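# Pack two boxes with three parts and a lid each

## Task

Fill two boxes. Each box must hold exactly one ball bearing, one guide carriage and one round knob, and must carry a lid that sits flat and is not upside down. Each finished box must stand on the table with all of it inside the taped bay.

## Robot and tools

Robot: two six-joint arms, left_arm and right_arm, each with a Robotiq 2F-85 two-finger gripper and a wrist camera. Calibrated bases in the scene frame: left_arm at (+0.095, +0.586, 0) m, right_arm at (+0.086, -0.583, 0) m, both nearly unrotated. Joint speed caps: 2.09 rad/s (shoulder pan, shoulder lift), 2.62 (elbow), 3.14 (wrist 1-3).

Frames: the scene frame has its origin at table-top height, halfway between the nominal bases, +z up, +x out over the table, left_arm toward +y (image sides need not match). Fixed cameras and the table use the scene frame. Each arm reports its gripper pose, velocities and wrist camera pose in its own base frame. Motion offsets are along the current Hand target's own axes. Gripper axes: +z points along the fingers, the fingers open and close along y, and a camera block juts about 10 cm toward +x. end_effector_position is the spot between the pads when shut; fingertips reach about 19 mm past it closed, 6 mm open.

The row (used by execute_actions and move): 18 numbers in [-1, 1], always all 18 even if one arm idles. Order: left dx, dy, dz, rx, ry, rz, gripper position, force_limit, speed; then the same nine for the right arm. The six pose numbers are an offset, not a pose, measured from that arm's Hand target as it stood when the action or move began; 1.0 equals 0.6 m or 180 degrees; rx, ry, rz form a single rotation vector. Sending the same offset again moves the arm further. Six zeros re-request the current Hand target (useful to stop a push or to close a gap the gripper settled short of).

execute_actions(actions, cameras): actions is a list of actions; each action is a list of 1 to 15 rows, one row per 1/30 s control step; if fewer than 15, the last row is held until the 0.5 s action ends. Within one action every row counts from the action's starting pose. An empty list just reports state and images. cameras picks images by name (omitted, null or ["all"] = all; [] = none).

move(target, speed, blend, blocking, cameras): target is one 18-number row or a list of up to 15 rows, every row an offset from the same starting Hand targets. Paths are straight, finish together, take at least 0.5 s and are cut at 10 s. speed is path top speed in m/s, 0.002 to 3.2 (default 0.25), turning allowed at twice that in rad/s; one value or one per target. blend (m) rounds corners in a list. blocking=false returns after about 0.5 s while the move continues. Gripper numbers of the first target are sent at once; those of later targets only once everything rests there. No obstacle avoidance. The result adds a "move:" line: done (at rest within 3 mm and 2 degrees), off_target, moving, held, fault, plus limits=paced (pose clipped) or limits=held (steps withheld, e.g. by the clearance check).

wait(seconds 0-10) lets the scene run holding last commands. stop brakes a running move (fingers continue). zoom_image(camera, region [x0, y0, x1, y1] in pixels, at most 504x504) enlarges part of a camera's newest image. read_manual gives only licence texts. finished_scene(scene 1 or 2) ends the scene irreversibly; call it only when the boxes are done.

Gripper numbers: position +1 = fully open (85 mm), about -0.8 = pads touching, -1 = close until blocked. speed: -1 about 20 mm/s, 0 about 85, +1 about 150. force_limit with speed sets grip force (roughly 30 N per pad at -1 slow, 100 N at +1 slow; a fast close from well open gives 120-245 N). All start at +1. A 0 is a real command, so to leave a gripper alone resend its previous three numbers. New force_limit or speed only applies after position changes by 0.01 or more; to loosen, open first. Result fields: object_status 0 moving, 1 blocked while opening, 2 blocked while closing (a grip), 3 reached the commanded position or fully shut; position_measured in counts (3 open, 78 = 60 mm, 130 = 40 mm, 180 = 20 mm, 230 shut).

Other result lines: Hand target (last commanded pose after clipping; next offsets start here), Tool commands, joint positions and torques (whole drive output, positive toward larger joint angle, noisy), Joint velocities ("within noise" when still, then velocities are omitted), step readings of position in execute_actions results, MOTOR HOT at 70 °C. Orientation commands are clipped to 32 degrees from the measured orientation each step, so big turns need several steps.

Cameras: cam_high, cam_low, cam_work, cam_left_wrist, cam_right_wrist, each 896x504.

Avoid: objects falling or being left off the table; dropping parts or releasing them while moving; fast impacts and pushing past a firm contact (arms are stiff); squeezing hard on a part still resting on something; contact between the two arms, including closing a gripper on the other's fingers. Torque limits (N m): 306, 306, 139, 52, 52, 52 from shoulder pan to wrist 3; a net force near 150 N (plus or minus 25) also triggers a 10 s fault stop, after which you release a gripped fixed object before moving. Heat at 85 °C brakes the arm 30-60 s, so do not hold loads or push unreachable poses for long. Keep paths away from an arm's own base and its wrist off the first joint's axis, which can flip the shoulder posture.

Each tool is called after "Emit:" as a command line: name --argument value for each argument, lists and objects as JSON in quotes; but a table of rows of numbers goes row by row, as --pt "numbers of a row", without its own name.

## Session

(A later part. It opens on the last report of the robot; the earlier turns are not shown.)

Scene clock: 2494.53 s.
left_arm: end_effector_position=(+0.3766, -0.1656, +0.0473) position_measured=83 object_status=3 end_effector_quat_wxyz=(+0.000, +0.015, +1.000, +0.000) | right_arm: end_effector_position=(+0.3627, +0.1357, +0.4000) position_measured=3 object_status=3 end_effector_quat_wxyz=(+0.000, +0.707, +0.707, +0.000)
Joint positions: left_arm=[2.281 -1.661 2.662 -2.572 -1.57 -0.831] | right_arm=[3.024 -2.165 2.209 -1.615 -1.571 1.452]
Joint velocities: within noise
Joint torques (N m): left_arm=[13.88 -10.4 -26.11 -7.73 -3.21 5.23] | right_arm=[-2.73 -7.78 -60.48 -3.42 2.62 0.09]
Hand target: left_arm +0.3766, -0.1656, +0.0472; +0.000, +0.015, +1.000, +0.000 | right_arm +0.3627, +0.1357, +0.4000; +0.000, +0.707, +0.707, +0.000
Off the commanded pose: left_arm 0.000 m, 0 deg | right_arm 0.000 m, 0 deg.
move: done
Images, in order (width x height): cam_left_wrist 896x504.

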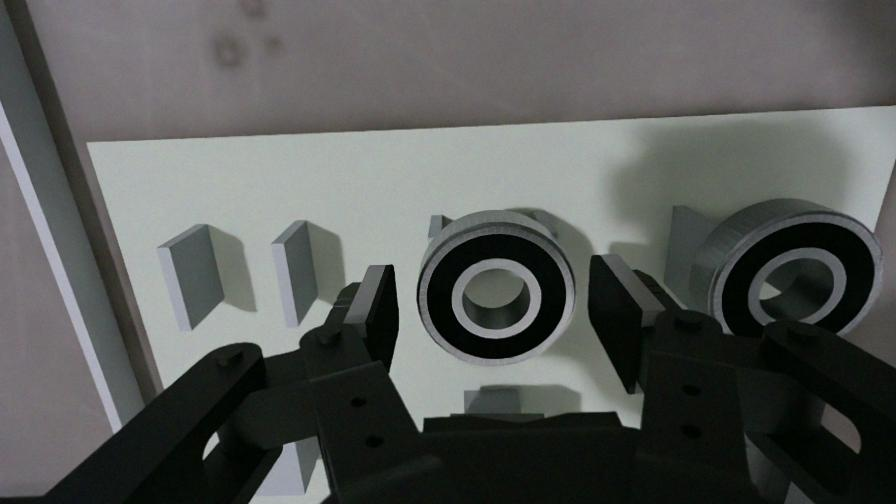

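Emit:
move --pt "0 0 0 0 0 0 -1 -0.6 -1 0 0 0 0 0 0 1 1 1" --pt "0 0 -0.03 0 0 0 -1 -0.6 -1 0 0 0 0 0 0 1 1 1" --pt "0 0 -0.1713 0 0 0 -1 -0.6 -1 0 0 0 0 0 0 1 1 1" --pt "-0.1235 -0.77 -0.1213 0 0 0 -1 -0.6 -1 0 0 0 0 0 0 1 1 1" --speed '[0.05,0.05,0.12,0.25]' --blend '[0,0.005,0.03,0]' --cameras '["cam_left_wrist"]'

Scene clock: 2518.17 s.
left_arm: end_effector_position=(+0.4370, -0.6293, +0.1203) position_measured=116 object_status=2 end_effector_quat_wxyz=(+0.000, +0.015, +1.000, +0.000) | right_arm: end_effector_position=(+0.3627, +0.1357, +0.4000) position_measured=3 object_status=3 end_effector_quat_wxyz=(+0.000, +0.707, +0.707, +0.000)
Joint positions: left_arm=[1.944 -1.242 1.964 -2.293 -1.57 -1.168] | right_arm=[3.024 -2.165 2.209 -1.615 -1.571 1.452]
Joint velocities: within noise
Joint torques (N m): left_arm=[-21.36 -73.64 -50.73 -1.08 -1.78 -3.85] | right_arm=[-4.58 -8.85 -60.76 -3.26 2.72 0.62]
Hand target: left_arm +0.4371, -0.6295, +0.1203; +0.000, +0.015, +1.000, +0.000 | right_arm +0.3627, +0.1357, +0.4000; +0.000, +0.707, +0.707, +0.000
Off the commanded pose: left_arm 0.000 m, 0 deg | right_arm 0.000 m, 0 deg.
move: done
Images, in order (width x height): cam_left_wrist 896x504.

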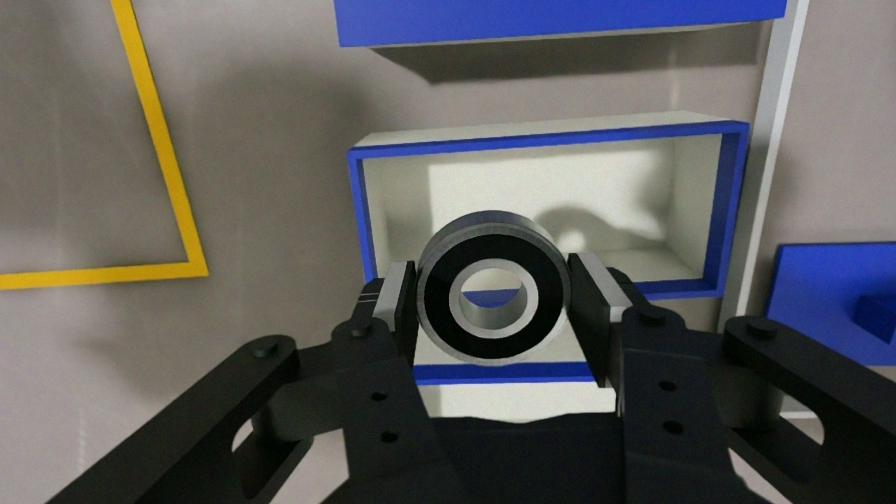

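Emit:
move --pt "0.0005 0.0225 0.08 0 0 -0.0051 -1 -0.6 -1 0 0 0 0 0 0 1 1 1" --pt "0.0005 0.0225 0.1575 0 0 -0.0051 -1 -0.6 -1 0 0 0 0 0 0 1 1 1" --speed '[0.12,0.035]' --blend '[0.005,0]' --cameras '["cam_left_wrist"]'

Scene clock: 2556.63 s.
left_arm: end_effector_position=(+0.4373, -0.6161, +0.0262) position_measured=116 object_status=2 end_effector_quat_wxyz=(+0.001, +0.007, +1.000, +0.000) | right_arm: end_effector_position=(+0.3627, +0.1357, +0.4000) position_measured=3 object_status=3 end_effector_quat_wxyz=(+0.000, +0.707, +0.707, +0.000)
Joint positions: left_arm=[1.951 -1.134 2.032 -2.47 -1.57 -1.178] | right_arm=[3.024 -2.165 2.209 -1.615 -1.571 1.452]
Joint velocities: within noise
Joint torques (N m): left_arm=[13.74 -58.04 -25.16 -7.84 0.68 -2.06] | right_arm=[-2.77 -8.62 -60.61 -3.33 2.59 0.66]
Hand target: left_arm +0.4373, -0.6161, +0.0258; +0.000, +0.007, +1.000, +0.000 | right_arm +0.3627, +0.1357, +0.4000; +0.000, +0.707, +0.707, +0.000
Off the commanded pose: left_arm 0.000 m, 0 deg | right_arm 0.000 m, 0 deg.
move: done
Images, in order (width x height): cam_left_wrist 896x504.

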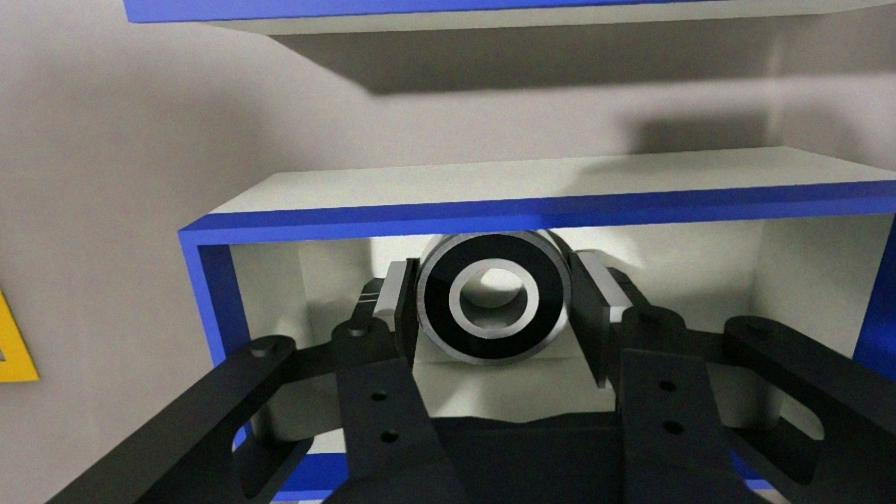

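Emit:
move --pt "0 0 0.0007 0 0 0 -1 -0.6 -1 0 0 0 0 0 0 1 1 1" --pt "0 0 0.0007 0 0 0 0.24 -0.6 -1 0 0 0 0 0 0 1 1 1" --speed '[0.02,0.02]' --cameras '["cam_left_wrist"]'

Scene clock: 2565.13 s.
left_arm: end_effector_position=(+0.4373, -0.6160, +0.0253) position_measured=99 object_status=0 end_effector_quat_wxyz=(+0.000, +0.007, +1.000, +0.000) | right_arm: end_effector_position=(+0.3627, +0.1357, +0.4000) position_measured=3 object_status=3 end_effector_quat_wxyz=(+0.000, +0.707, +0.707, +0.000)
Joint positions: left_arm=[1.951 -1.133 2.032 -2.471 -1.57 -1.178] | right_arm=[3.024 -2.165 2.209 -1.615 -1.571 1.452]
Joint velocities: within noise
Joint torques (N m): left_arm=[-7.33 -125.37 -43.78 -4.18 0.64 3.64] | right_arm=[-4.89 -9.48 -60.01 -3.24 2.91 0.45]
Hand target: left_arm +0.4373, -0.6161, +0.0254; +0.000, +0.007, +1.000, +0.000 | right_arm +0.3627, +0.1357, +0.4000; +0.000, +0.707, +0.707, +0.000
Off the commanded pose: left_arm 0.000 m, 0 deg | right_arm 0.000 m, 0 deg.
move: done
Images, in order (width x height): cam_left_wrist 896x504.

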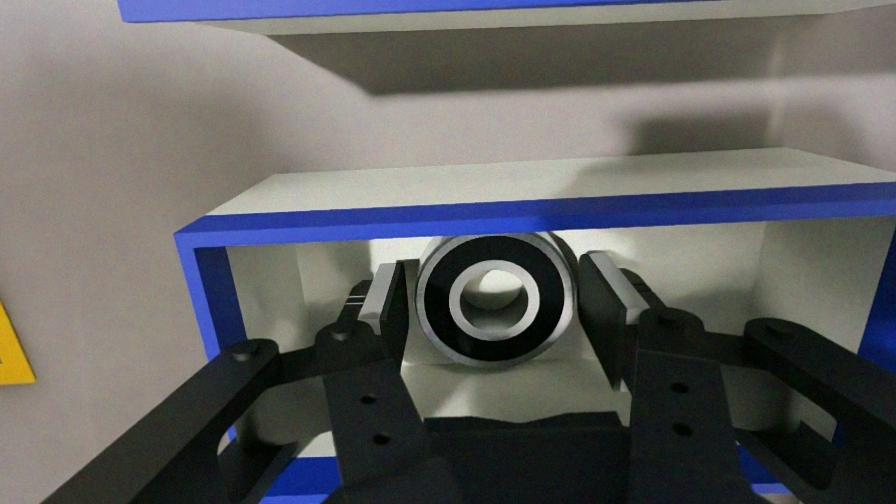

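Emit:
move --pt "0 0 -0.06 0 0 0 0.24 -0.6 -1 0 0 0 0 0 0 1 1 1" --pt "0 0 -0.2 0 0 0 0.24 -0.6 -1 0 0 0 0 0 0 1 1 1" --pt "0.0003 0.7487 -0.1743 0 0 0 0.15 -0.6 -1 0 0 0 0 0 0 1 1 1" --speed '[0.05,0.15,0.3]' --blend '[0.0,0.03,0]' --cameras '["cam_left_wrist"]'

Emit:
zoom_image --camera "cam_left_wrist" --region '[400, 160, 600, 300]'

Scene clock: 2594.03 s.
left_arm: end_effector_position=(+0.4430, -0.1668, +0.1297) position_measured=110 object_status=0 end_effector_quat_wxyz=(+0.000, +0.007, +1.000, +0.000) | right_arm: end_effector_position=(+0.3627, +0.1357, +0.4000) position_measured=3 object_status=3 end_effector_quat_wxyz=(+0.000, +0.707, +0.707, +0.000)
Joint positions: left_arm=[2.397 -1.723 2.483 -2.332 -1.571 -0.731] | right_arm=[3.024 -2.165 2.209 -1.615 -1.571 1.452]
Joint velocities: within noise
Joint torques (N m): left_arm=[13.13 -61.72 -36.25 -1.16 -2.74 4.98] | right_arm=[-6.87 -7.11 -60.96 -3.61 2.31 0.2]
Hand target: left_arm +0.4430, -0.1668, +0.1297; +0.000, +0.007, +1.000, +0.000 | right_arm +0.3627, +0.1357, +0.4000; +0.000, +0.707, +0.707, +0.000
Off the commanded pose: left_arm 0.000 m, 0 deg | right_arm 0.000 m, 0 deg.
move: done
Images, in order (width x height): cam_left_wrist 896x504.

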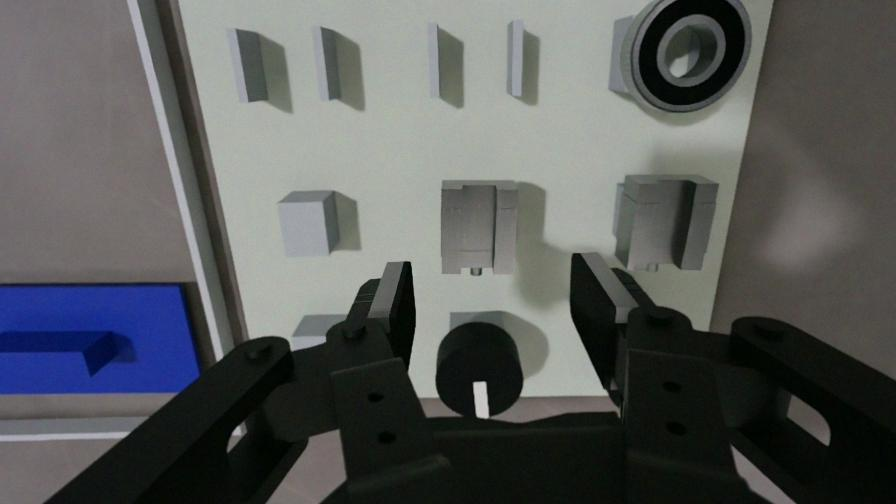

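Scaled by 2.520 from the camera's 896x504 image, which has a finer 1280x720 frame.

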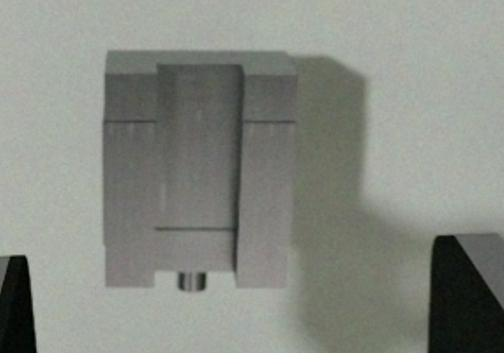

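Emit:
move --pt "-0.0092 -0.003 0.06 0 0 0.013 0.15 -0.6 -1 0 0 0 0 0 0 1 1 1" --pt "-0.0092 -0.003 0.1187 0 0 0.013 0.15 -0.6 -1 0 0 0 0 0 0 1 1 1" --speed '[0.12,0.05]' --blend '[0.005,0]' --cameras '["cam_left_wrist"]'

Emit:
zoom_image --camera "cam_left_wrist" --region '[360, 180, 640, 380]'

Scene clock: 2668.90 s.
left_arm: end_effector_position=(+0.4485, -0.1687, +0.0586) position_measured=110 object_status=3 end_effector_quat_wxyz=(+0.000, +0.027, +1.000, +0.000) | right_arm: end_effector_position=(+0.3627, +0.1357, +0.4000) position_measured=3 object_status=3 end_effector_quat_wxyz=(+0.000, +0.707, +0.707, +0.000)
Joint positions: left_arm=[2.402 -1.562 2.535 -2.544 -1.571 -0.685] | right_arm=[3.024 -2.165 2.209 -1.615 -1.571 1.452]
Joint velocities: within noise
Joint torques (N m): left_arm=[14.29 -24.39 -27.3 -7.63 -3.02 5.11] | right_arm=[-4.47 -6.96 -61.55 -3.54 2.57 0.88]
Hand target: left_arm +0.4485, -0.1687, +0.0585; +0.000, +0.027, +1.000, +0.000 | right_arm +0.3627, +0.1357, +0.4000; +0.000, +0.707, +0.707, +0.000
Off the commanded pose: left_arm 0.000 m, 0 deg | right_arm 0.000 m, 0 deg.
move: done
Images, in order (width x height): cam_left_wrist 896x504.

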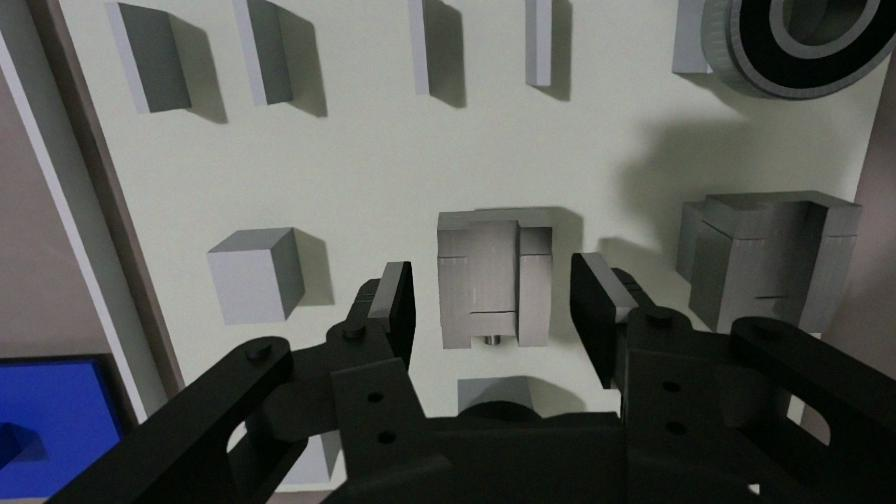

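Scaled by 1.800 from the camera's 896x504 image, which has a finer 1280x720 frame.

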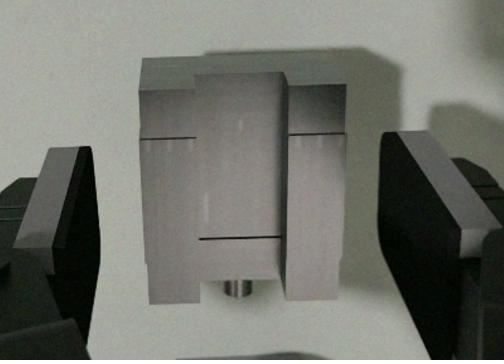

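Emit:
move --pt "0 0 0 0 0 0 -1 -0.6 -1 0 0 0 0 0 0 1 1 1" --pt "0 0 -0.03 0 0 0 -1 -0.6 -1 0 0 0 0 0 0 1 1 1" --pt "0 0 -0.1525 0 0 0 -1 -0.6 -1 0 0 0 0 0 0 1 1 1" --pt "-0.0212 -0.6702 -0.1192 0 0 -0.0126 -1 -0.6 -1 0 0 0 0 0 0 1 1 1" --speed '[0.05,0.04,0.12,0.25]' --blend '[0,0.005,0.03,0]' --cameras '["cam_left_wrist"]'

Scene clock: 2694.90 s.
left_arm: end_effector_position=(+0.4394, -0.5706, +0.1303) position_measured=149 object_status=2 end_effector_quat_wxyz=(+0.000, +0.007, +1.000, +0.000) | right_arm: end_effector_position=(+0.3627, +0.1357, +0.4000) position_measured=3 object_status=3 end_effector_quat_wxyz=(+0.000, +0.707, +0.707, +0.000)
Joint positions: left_arm=[1.978 -1.318 2.047 -2.301 -1.57 -1.149] | right_arm=[3.024 -2.165 2.209 -1.615 -1.571 1.452]
Joint velocities: within noise
Joint torques (N m): left_arm=[-20.81 -65.57 -51.65 -0.88 1.87 -3.75] | right_arm=[-5.8 -8.38 -62.08 -3.23 2.22 0.46]
Hand target: left_arm +0.4394, -0.5709, +0.1303; +0.000, +0.007, +1.000, +0.000 | right_arm +0.3627, +0.1357, +0.4000; +0.000, +0.707, +0.707, +0.000
Off the commanded pose: left_arm 0.000 m, 0 deg | right_arm 0.000 m, 0 deg.
move: done
Images, in order (width x height): cam_left_wrist 896x504.

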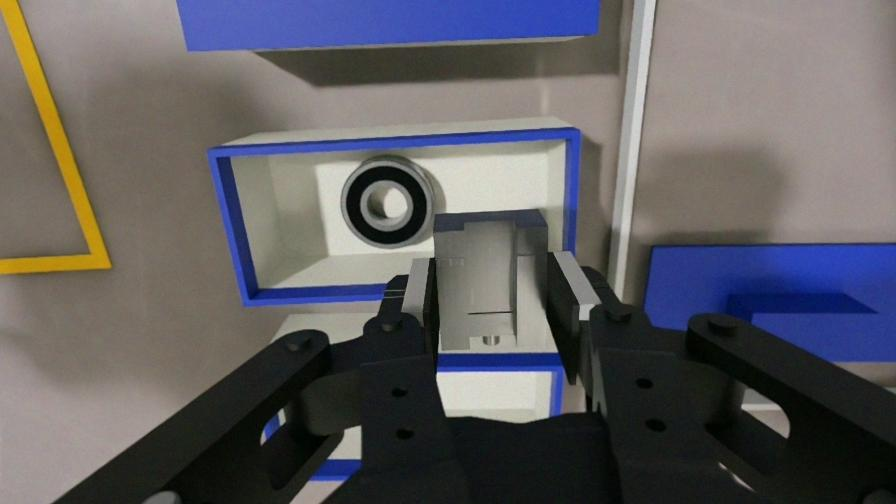

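Emit:
move --pt "-0.001 -0.0025 0.09 0 0 0 -1 -0.6 -1 0 0 0 0 0 0 1 1 1" --pt "-0.001 -0.0025 0.1557 0 0 0 -1 -0.6 -1 0 0 0 0 0 0 1 1 1" --pt "-0.001 -0.0025 0.1557 0 0 0 -0.02 -0.6 -1 0 0 0 0 0 0 1 1 1" --speed '[0.12,0.03,0.03]' --blend '[0.005,0,0]' --cameras '["cam_left_wrist"]'

Scene clock: 2714.57 s.
left_arm: end_effector_position=(+0.4400, -0.5724, +0.0368) position_measured=131 object_status=0 end_effector_quat_wxyz=(+0.000, +0.007, +1.000, +0.000) | right_arm: end_effector_position=(+0.3627, +0.1357, +0.4000) position_measured=3 object_status=3 end_effector_quat_wxyz=(+0.000, +0.707, +0.707, +0.000)
Joint positions: left_arm=[1.978 -1.189 2.095 -2.477 -1.57 -1.149] | right_arm=[3.024 -2.165 2.209 -1.615 -1.571 1.452]
Joint velocities: within noise
Joint torques (N m): left_arm=[14.37 -83.88 -42.54 -7.14 0.71 4.9] | right_arm=[-4.37 -7.27 -62.09 -3.32 2.45 0.56]
Hand target: left_arm +0.4401, -0.5725, +0.0368; +0.000, +0.007, +1.000, +0.000 | right_arm +0.3627, +0.1357, +0.4000; +0.000, +0.707, +0.707, +0.000
Off the commanded pose: left_arm 0.000 m, 0 deg | right_arm 0.000 m, 0 deg.
move: done
Images, in order (width x height): cam_left_wrist 896x504.

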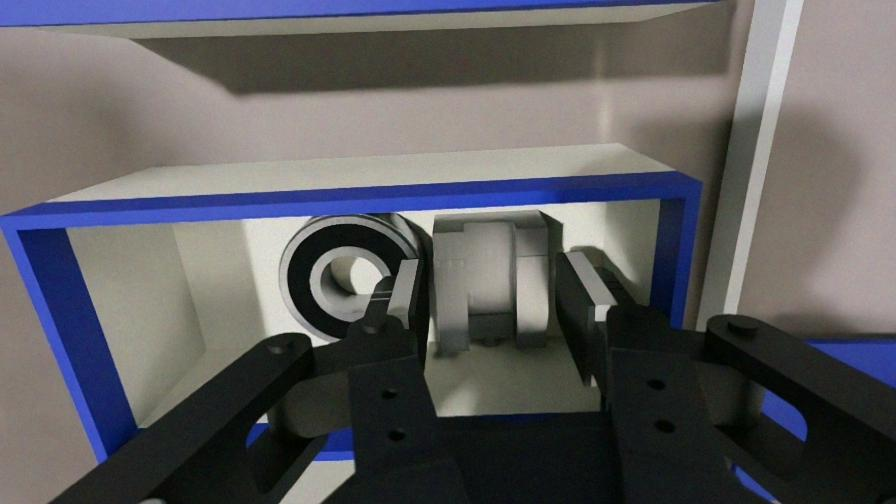

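Emit:
move --pt "0 0 -0.05 0 0 0 -0.02 -0.6 -1 0 0 0 0 0 0 1 1 1" --pt "0 0 -0.18 0 0 0 -0.02 -0.6 -1 0 0 0 0 0 0 1 1 1" --pt "-0.1288 0.6711 -0.1553 0 0 0 0.363 -0.6 -1 0 0 0 0 0 0 1 1 1" --speed '[0.05,0.15,0.3]' --blend '[0.0,0.03,0]' --cameras '["cam_left_wrist"]'

Emit:
zoom_image --camera "cam_left_wrist" --region '[400, 140, 600, 310]'

Scene clock: 2736.40 s.
left_arm: end_effector_position=(+0.5231, -0.1709, +0.1299) position_measured=83 object_status=0 end_effector_quat_wxyz=(+0.000, +0.007, +1.000, +0.000) | right_arm: end_effector_position=(+0.3627, +0.1357, +0.4000) position_measured=3 object_status=3 end_effector_quat_wxyz=(+0.000, +0.707, +0.707, +0.000)
Joint positions: left_arm=[2.497 -1.578 2.355 -2.349 -1.571 -0.63] | right_arm=[3.024 -2.165 2.209 -1.615 -1.571 1.452]
Joint velocities: within noise
Joint torques (N m): left_arm=[12.72 -78.34 -43.3 -1.76 -2.8 5.15] | right_arm=[-5.73 -8.71 -62.27 -3.38 2.52 0.63]
Hand target: left_arm +0.5231, -0.1709, +0.1299; +0.000, +0.007, +1.000, +0.000 | right_arm +0.3627, +0.1357, +0.4000; +0.000, +0.707, +0.707, +0.000
Off the commanded pose: left_arm 0.000 m, 0 deg | right_arm 0.000 m, 0 deg.
move: done
Images, in order (width x height): cam_left_wrist 896x504.

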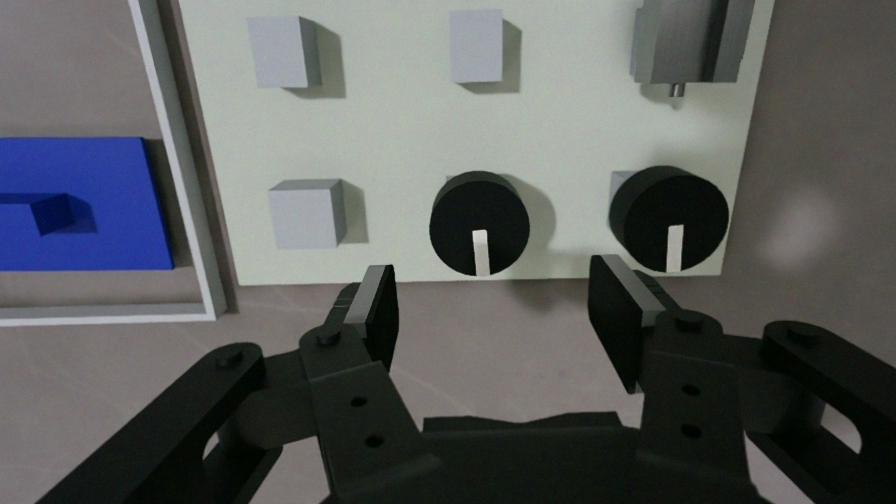

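Scaled by 2.520 from the camera's 896x504 image, which has a finer 1280x720 frame.

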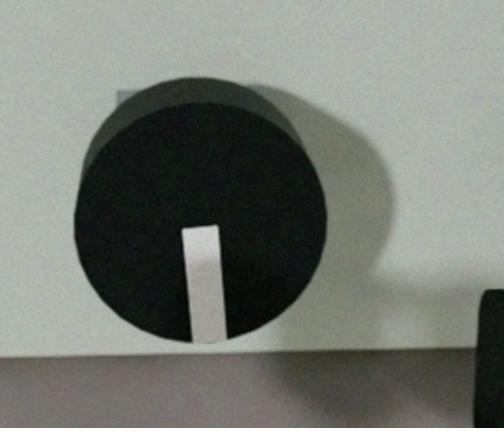

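Emit:
move --pt "-0.005 -0.0018 0.06 0 0 0 0.363 -0.6 -1 0 0 0 0 0 0 1 1 1" --pt "-0.005 -0.0018 0.1277 0 0 0 0.363 -0.6 -1 0 0 0 0 0 0 1 1 1" --pt "-0.005 -0.0018 0.1277 0 0 0 -1 -0.6 -1 0 0 0 0 0 0 1 1 1" --speed '[0.12,0.05,0.05]' --blend '[0.005,0,0]' --cameras '["cam_left_wrist"]'

Scene clock: 2764.23 s.
left_arm: end_effector_position=(+0.5262, -0.1721, +0.0533) position_measured=123 object_status=0 end_effector_quat_wxyz=(+0.000, +0.007, +1.000, +0.000) | right_arm: end_effector_position=(+0.3627, +0.1357, +0.4000) position_measured=3 object_status=3 end_effector_quat_wxyz=(+0.000, +0.707, +0.707, +0.000)
Joint positions: left_arm=[2.499 -1.434 2.405 -2.543 -1.571 -0.628] | right_arm=[3.024 -2.165 2.209 -1.615 -1.571 1.452]
Joint velocities: within noise
Joint torques (N m): left_arm=[12.56 -38.26 -29.7 -5.96 -0.47 4.95] | right_arm=[-5.87 -5.55 -62.83 -2.79 2.64 0.54]
Hand target: left_arm +0.5262, -0.1721, +0.0533; +0.000, +0.007, +1.000, +0.000 | right_arm +0.3627, +0.1357, +0.4000; +0.000, +0.707, +0.707, +0.000
Off the commanded pose: left_arm 0.000 m, 0 deg | right_arm 0.000 m, 0 deg.
move: done
Images, in order (width x height): cam_left_wrist 896x504.

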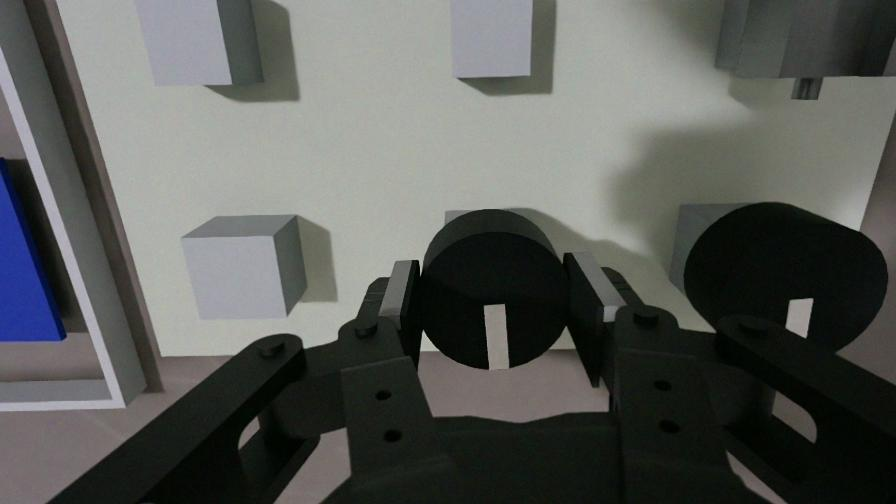

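Emit:
move --pt "0 0 -0.03 0 0 0 -1 -0.6 -1 0 0 0 0 0 0 1 1 1" --pt "0 0 -0.161 0 0 0 -1 -0.6 -1 0 0 0 0 0 0 1 1 1" --pt "0.1368 -0.7677 -0.11 0 0 0 -1 -0.6 -1 0 0 0 0 0 0 1 1 1" --speed '[0.04,0.12,0.25]' --blend '[0.005,0.03,0]' --cameras '["cam_left_wrist"]'

Emit:
zoom_image --camera "cam_left_wrist" --region '[340, 100, 760, 320]'

Scene clock: 2779.40 s.
left_arm: end_effector_position=(+0.4373, -0.6312, +0.1195) position_measured=123 object_status=2 end_effector_quat_wxyz=(+0.000, +0.007, +1.000, +0.000) | right_arm: end_effector_position=(+0.3627, +0.1357, +0.4000) position_measured=3 object_status=3 end_effector_quat_wxyz=(+0.000, +0.707, +0.707, +0.000)
Joint positions: left_arm=[1.943 -1.239 1.961 -2.294 -1.57 -1.184] | right_arm=[3.024 -2.165 2.209 -1.615 -1.571 1.452]
Joint velocities: within noise
Joint torques (N m): left_arm=[-23.89 -77.54 -50.82 -0.85 1.83 -4.46] | right_arm=[-7.22 -6.85 -62.6 -2.9 2.76 0.46]
Hand target: left_arm +0.4373, -0.6314, +0.1194; +0.000, +0.007, +1.000, +0.000 | right_arm +0.3627, +0.1357, +0.4000; +0.000, +0.707, +0.707, +0.000
Off the commanded pose: left_arm 0.000 m, 0 deg | right_arm 0.000 m, 0 deg.
move: done
Images, in order (width x height): cam_left_wrist 896x504.

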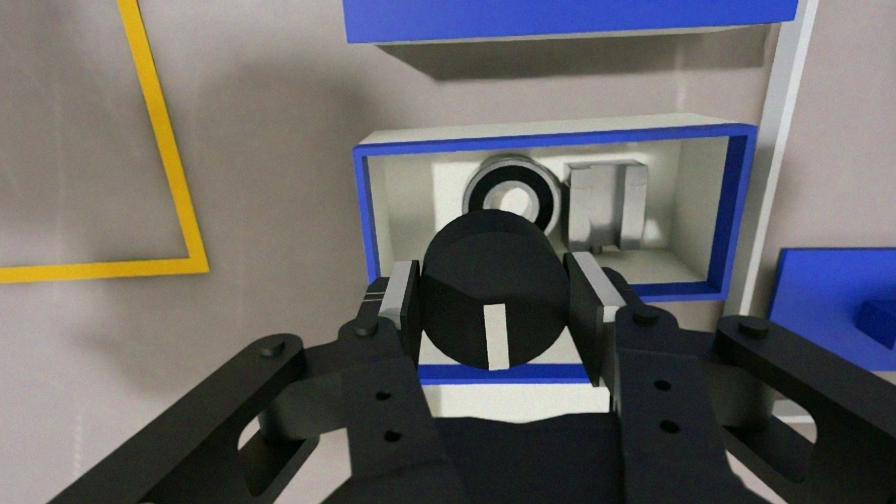

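Scaled by 1.200 from the camera's 896x504 image, which has a finer 1280x720 frame.

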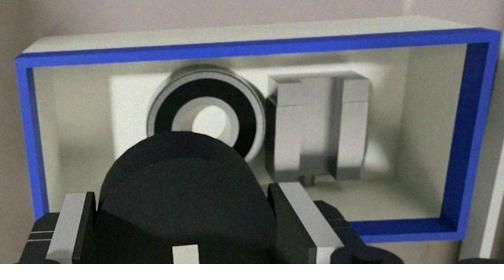

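Emit:
move --pt "0 -0.0005 0.08 0 0 0 -1 -0.6 -1 0 0 0 0 0 0 1 1 1" --pt "0 -0.0005 0.123 0 0 0 -1 -0.6 -1 0 0 0 0 0 0 1 1 1" --pt "0 -0.0005 0.123 0 0 0 0.17 -0.6 -1 0 0 0 0 0 0 1 1 1" --speed '[0.12,0.03,0.03]' --blend '[0.005,0,0]' --cameras '["cam_left_wrist"]'

Scene clock: 2791.13 s.
left_arm: end_effector_position=(+0.4374, -0.6318, +0.0456) position_measured=108 object_status=0 end_effector_quat_wxyz=(+0.000, +0.007, +1.000, +0.000) | right_arm: end_effector_position=(+0.3627, +0.1357, +0.4000) position_measured=3 object_status=3 end_effector_quat_wxyz=(+0.000, +0.707, +0.707, +0.000)
Joint positions: left_arm=[1.943 -1.146 1.998 -2.424 -1.57 -1.184] | right_arm=[3.024 -2.165 2.209 -1.615 -1.571 1.452]
Joint velocities: within noise
Joint torques (N m): left_arm=[6.3 -77.77 -34.97 -7.06 1.02 4.22] | right_arm=[-8.09 -7.36 -62.39 -3.11 2.66 0.37]
Hand target: left_arm +0.4374, -0.6318, +0.0456; +0.000, +0.007, +1.000, +0.000 | right_arm +0.3627, +0.1357, +0.4000; +0.000, +0.707, +0.707, +0.000
Off the commanded pose: left_arm 0.000 m, 0 deg | right_arm 0.000 m, 0 deg.
move: done
Images, in order (width x height): cam_left_wrist 896x504.

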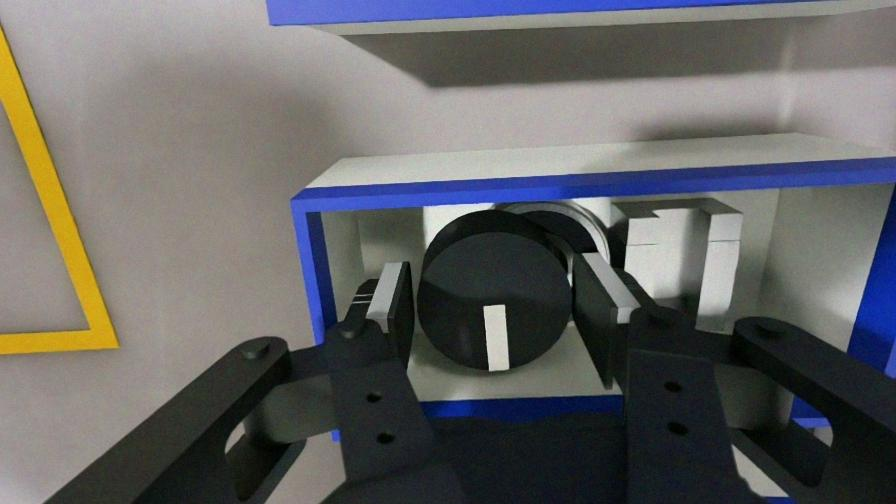

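Emit:
move --pt "0 0 -0.06 0 0 0 0.17 -0.6 -1 0 0 0 0 0 0 1 1 1" --pt "-0.1825 0.3757 -0.2575 0 0 0.0051 0.674 -0.6 -1 0 0 0 0 0 0 1 1 1" --speed '[0.05,0.25]' --cameras '["cam_left_wrist", "cam_work"]'

Emit:
zoom_image --camera "cam_left_wrist" --region '[250, 100, 650, 320]'

Emit:
zoom_image --camera "cam_work" --region '[370, 200, 500, 320]'

Scene clock: 2822.57 s.
left_arm: end_effector_position=(+0.5500, -0.4079, +0.2001) position_measured=44 object_status=0 end_effector_quat_wxyz=(+0.000, +0.015, +1.000, +0.000) | right_arm: end_effector_position=(+0.3627, +0.1357, +0.4000) position_measured=3 object_status=3 end_effector_quat_wxyz=(+0.000, +0.707, +0.707, +0.000)
Joint positions: left_arm=[2.241 -1.45 2.057 -2.179 -1.57 -0.87] | right_arm=[3.024 -2.165 2.209 -1.615 -1.571 1.452]
Joint velocities: within noise
Joint torques (N m): left_arm=[13.41 -99.95 -50.37 -1.53 -3.06 4.97] | right_arm=[-7.47 -8.48 -62.31 -3.23 2.84 0.64]
Hand target: left_arm +0.5500, -0.4079, +0.2001; +0.000, +0.015, +1.000, +0.000 | right_arm +0.3627, +0.1357, +0.4000; +0.000, +0.707, +0.707, +0.000
Off the commanded pose: left_arm 0.000 m, 0 deg | right_arm 0.000 m, 0 deg.
move: done
Images, in order (width x height): cam_work 896x504, cam_left_wrist 896x504.

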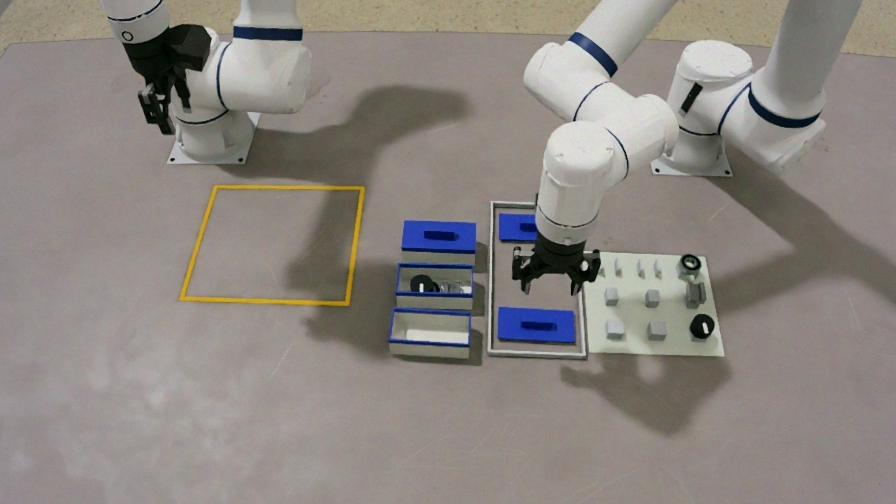

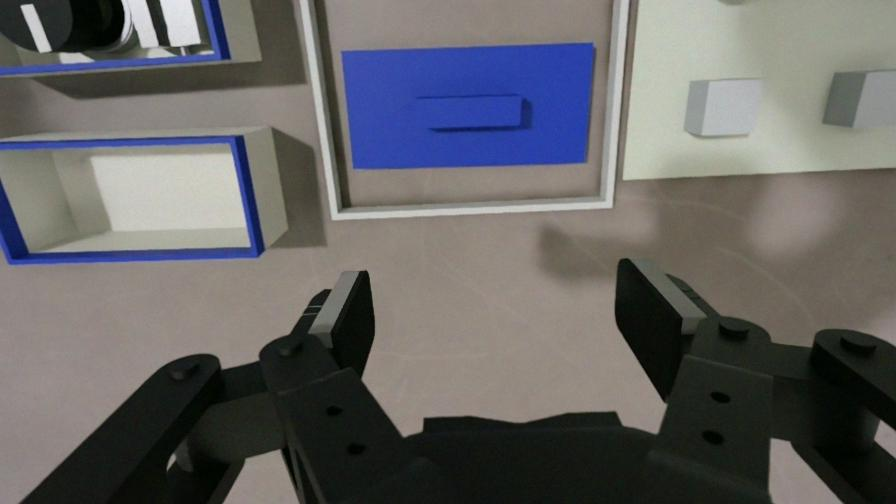

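Scaled by 1.260 from the camera's 896x504 image, which has a finer 1280x720 frame.

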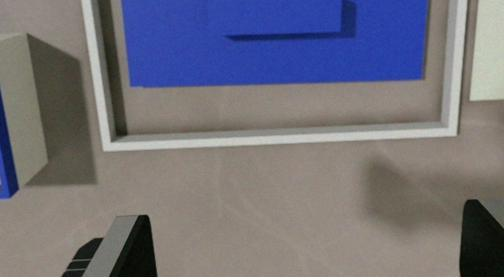

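Scaled by 3.877 from the camera's 896x504 image, which has a finer 1280x720 frame.

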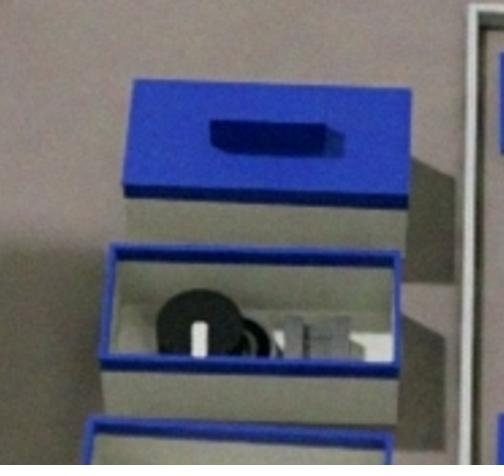

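Emit:
move --target '[0.063,-0.005,0.2,0,0,0.0091,0.674,-0.6,-1,0,0,0,0,0,0,1,1,1]' --speed 0.15 --cameras '["cam_left_wrist"]'

Emit:
zoom_image --camera "cam_left_wrist" --region '[250, 100, 750, 380]'

Scene clock: 2843.00 s.
left_arm: end_effector_position=(+0.5123, -0.4098, +0.0803) position_measured=44 object_status=3 end_effector_quat_wxyz=(+0.000, +0.030, +1.000, +0.000) | right_arm: end_effector_position=(+0.3627, +0.1357, +0.4000) position_measured=3 object_status=3 end_effector_quat_wxyz=(+0.000, +0.707, +0.707, +0.000)
Joint positions: left_arm=[2.193 -1.338 2.201 -2.434 -1.57 -0.89] | right_arm=[3.024 -2.165 2.209 -1.615 -1.571 1.452]
Joint velocities: within noise
Joint torques (N m): left_arm=[-22.5 -57.04 -31.75 -7.43 2.2 -3.79] | right_arm=[-9.72 -6.22 -61.77 -3.4 2.49 -0.05]
Hand target: left_arm +0.5123, -0.4098, +0.0801; +0.000, +0.030, +1.000, +0.000 | right_arm +0.3627, +0.1357, +0.4000; +0.000, +0.707, +0.707, +0.000
Off the commanded pose: left_arm 0.000 m, 0 deg | right_arm 0.000 m, 0 deg.
move: done
Images, in order (width x height): cam_left_wrist 896x504.

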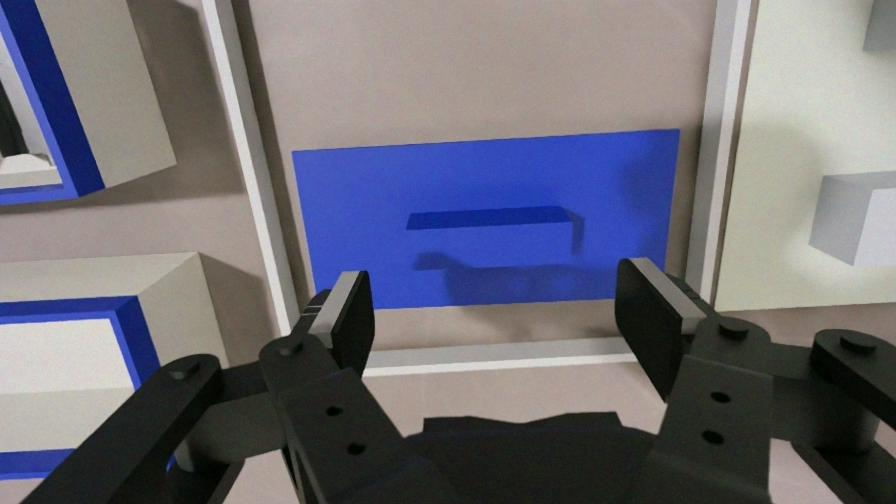

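Scaled by 1.008 from the camera's 896x504 image, which has a finer 1280x720 frame.

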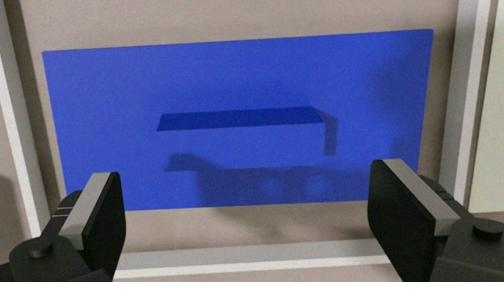

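Emit:
move --pt "0.0028 0.0025 0.055 0 0 0 0.674 -0.6 -1 0 0 0 0 0 0 1 1 1" --pt "0.0028 0.0025 0.0902 0 0 0 0.674 -0.6 -1 0 0 0 0 0 0 1 1 1" --pt "0.0028 0.0025 0.0902 0 0 0 -1 -0.6 -1 0 0 0 0 0 0 1 1 1" --speed '[0.1,0.04,0.04]' --blend '[0.005,0,0]' --cameras '["cam_left_wrist"]'

Scene clock: 2866.07 s.
left_arm: end_effector_position=(+0.5107, -0.4082, +0.0259) position_measured=78 object_status=0 end_effector_quat_wxyz=(+0.000, +0.030, +1.000, +0.000) | right_arm: end_effector_position=(+0.3627, +0.1357, +0.4000) position_measured=3 object_status=3 end_effector_quat_wxyz=(+0.000, +0.707, +0.707, +0.000)
Joint positions: left_arm=[2.192 -1.253 2.231 -2.55 -1.57 -0.89] | right_arm=[3.024 -2.165 2.209 -1.615 -1.571 1.452]
Joint velocities: within noise
Joint torques (N m): left_arm=[2.38 -59.64 -29.5 -6.8 0.44 0.82] | right_arm=[-6.55 -6.03 -62.58 -3.08 2.87 0.55]
Hand target: left_arm +0.5107, -0.4082, +0.0259; +0.000, +0.030, +1.000, +0.000 | right_arm +0.3627, +0.1357, +0.4000; +0.000, +0.707, +0.707, +0.000
Off the commanded pose: left_arm 0.000 m, 0 deg | right_arm 0.000 m, 0 deg.
move: done
Images, in order (width x height): cam_left_wrist 896x504.

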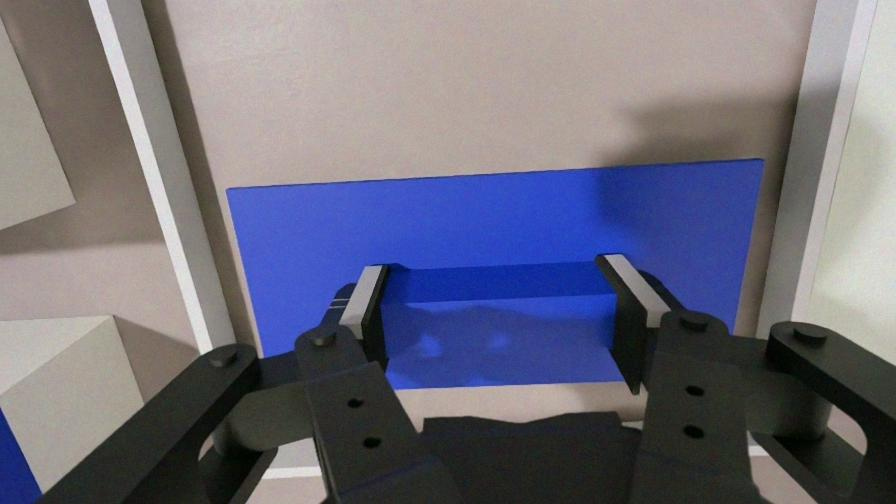

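Emit:
move --pt "0 0 -0.03 0 0 0 -1 -0.6 -1 0 0 0 0 0 0 1 1 1" --pt "0 0 -0.2 0 0 0 -1 -0.6 -1 0 0 0 0 0 0 1 1 1" --pt "0.102 -0.3363 -0.1402 0 0 -0.0151 -1 -0.6 -1 0 0 0 0 0 0 1 1 1" --speed '[0.03,0.1,0.15]' --blend '[0.005,0.03,0]' --cameras '["cam_left_wrist"]'

Emit:
zoom_image --camera "cam_left_wrist" --region '[210, 110, 470, 260]'

Emit:
zoom_image --camera "cam_left_wrist" --region '[560, 110, 820, 260]'

Scene clock: 2881.57 s.
left_arm: end_effector_position=(+0.4377, -0.6056, +0.1102) position_measured=78 object_status=2 end_effector_quat_wxyz=(+0.000, +0.006, +1.000, +0.000) | right_arm: end_effector_position=(+0.3627, +0.1357, +0.4000) position_measured=3 object_status=3 end_effector_quat_wxyz=(+0.000, +0.707, +0.707, +0.000)
Joint positions: left_arm=[1.957 -1.256 2.008 -2.324 -1.57 -1.173] | right_arm=[3.024 -2.165 2.209 -1.615 -1.571 1.452]
Joint velocities: within noise
Joint torques (N m): left_arm=[-23.02 -67.68 -50.71 -0.85 1.98 -3.87] | right_arm=[-9.43 -7.72 -62.61 -3.8 2.17 0.8]
Hand target: left_arm +0.4376, -0.6060, +0.1101; +0.000, +0.006, +1.000, +0.000 | right_arm +0.3627, +0.1357, +0.4000; +0.000, +0.707, +0.707, +0.000
Off the commanded pose: left_arm 0.000 m, 0 deg | right_arm 0.000 m, 0 deg.
move: done
Images, in order (width x height): cam_left_wrist 896x504.

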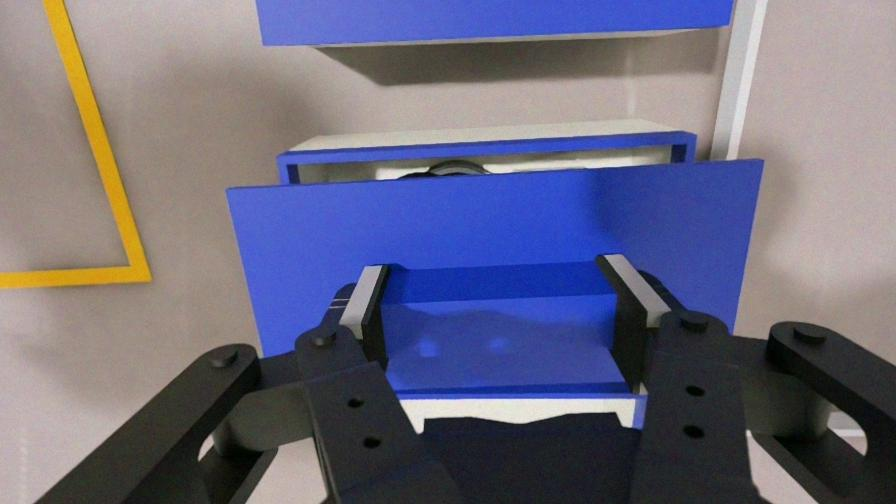

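Scaled by 1.938 from the camera's 896x504 image, which has a finer 1280x720 frame.

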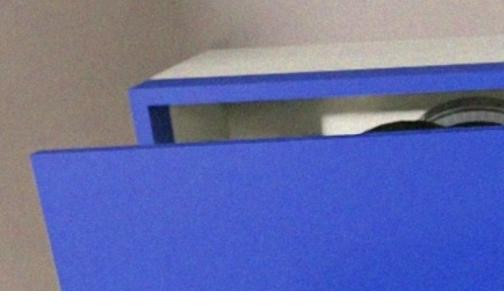

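Scaled by 1.938 from the camera's 896x504 image, which has a finer 1280x720 frame.

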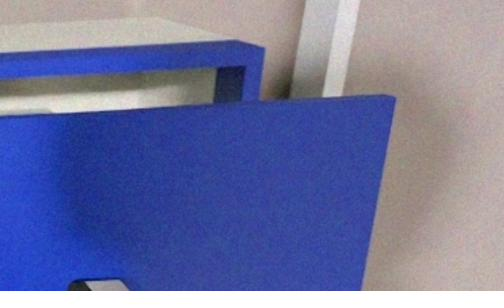

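Emit:
move --pt "0.002 0.0005 0.045 0 0 0 -1 -0.6 -1 0 0 0 0 0 0 1 1 1" --pt "0.002 0.0005 0.0618 0 0 0 -1 -0.6 -1 0 0 0 0 0 0 1 1 1" --speed '[0.1,0.02]' --blend '[0.005,0]' --cameras '["cam_left_wrist"]'

Emit:
zoom_image --camera "cam_left_wrist" --region '[210, 110, 470, 260]'

Emit:
zoom_image --camera "cam_left_wrist" --region '[560, 110, 820, 260]'

Scene clock: 2900.47 s.
left_arm: end_effector_position=(+0.4365, -0.6057, +0.0733) position_measured=78 object_status=2 end_effector_quat_wxyz=(+0.000, +0.006, +1.000, +0.000) | right_arm: end_effector_position=(+0.3627, +0.1357, +0.4000) position_measured=3 object_status=3 end_effector_quat_wxyz=(+0.000, +0.707, +0.707, +0.000)
Joint positions: left_arm=[1.955 -1.21 2.03 -2.392 -1.57 -1.175] | right_arm=[3.024 -2.165 2.209 -1.615 -1.571 1.452]
Joint velocities: within noise
Joint torques (N m): left_arm=[-21.75 -71.69 -33.2 -8.16 1.13 -3.9] | right_arm=[-6.48 -7.83 -63.39 -3.32 2.52 0.61]
Hand target: left_arm +0.4364, -0.6057, +0.0730; +0.000, +0.006, +1.000, +0.000 | right_arm +0.3627, +0.1357, +0.4000; +0.000, +0.707, +0.707, +0.000
Off the commanded pose: left_arm 0.000 m, 0 deg | right_arm 0.000 m, 0 deg.
move: done
Images, in order (width x height): cam_left_wrist 896x504.

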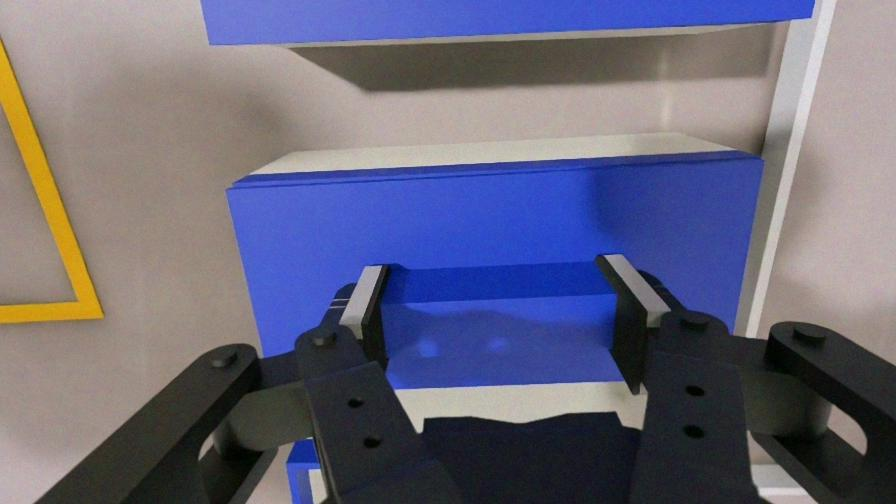

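Scaled by 1.938 from the camera's 896x504 image, which has a finer 1280x720 frame.

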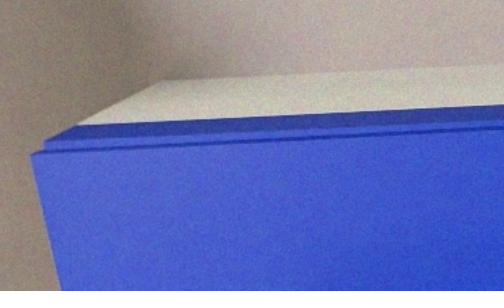

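Scaled by 1.938 from the camera's 896x504 image, which has a finer 1280x720 frame.

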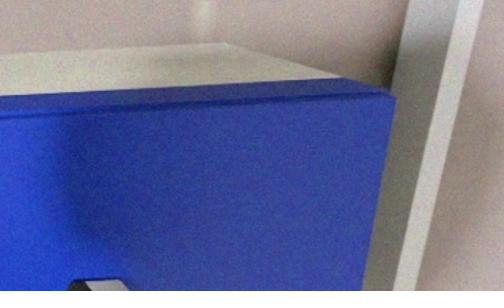

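Emit:
move --pt "0.0 0.0 0.0006 0 0 0 -1 -0.6 -1 0 0 0 0 0 0 1 1 1" --pt "0.0 0.0 0.0006 0 0 0 0.52 -0.6 -1 0 0 0 0 0 0 1 1 1" --speed '[0.02,0.02]' --cameras '["cam_left_wrist"]'

Scene clock: 2907.53 s.
left_arm: end_effector_position=(+0.4364, -0.6056, +0.0724) position_measured=63 object_status=0 end_effector_quat_wxyz=(+0.000, +0.006, +1.000, +0.000) | right_arm: end_effector_position=(+0.3627, +0.1357, +0.4000) position_measured=3 object_status=3 end_effector_quat_wxyz=(+0.000, +0.707, +0.707, +0.000)
Joint positions: left_arm=[1.955 -1.209 2.03 -2.393 -1.57 -1.175] | right_arm=[3.024 -2.165 2.209 -1.615 -1.571 1.452]
Joint velocities: within noise
Joint torques (N m): left_arm=[-17.62 -119.56 -46.58 -0.93 -0.02 -3.4] | right_arm=[-7.65 -5.76 -63.25 -3.1 2.15 0.27]
Hand target: left_arm +0.4365, -0.6057, +0.0727; +0.000, +0.006, +1.000, +0.000 | right_arm +0.3627, +0.1357, +0.4000; +0.000, +0.707, +0.707, +0.000
Off the commanded pose: left_arm 0.000 m, 0 deg | right_arm 0.000 m, 0 deg.
move: done
Images, in order (width x height): cam_left_wrist 896x504.

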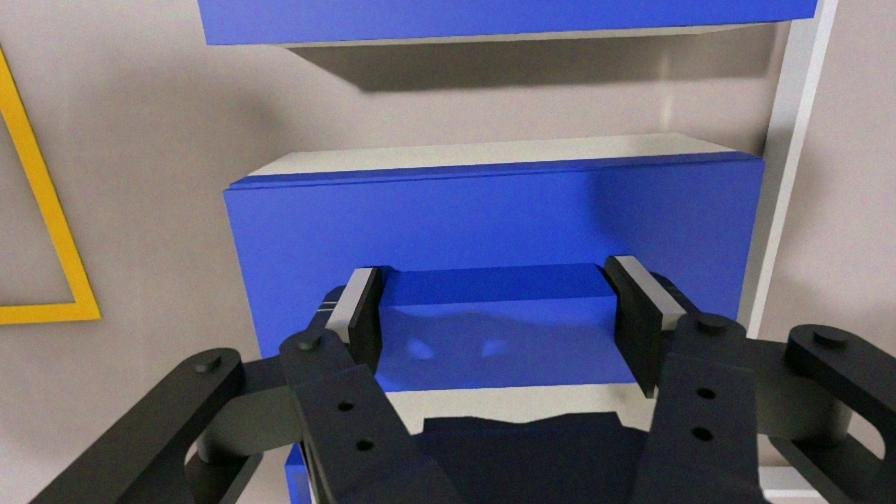

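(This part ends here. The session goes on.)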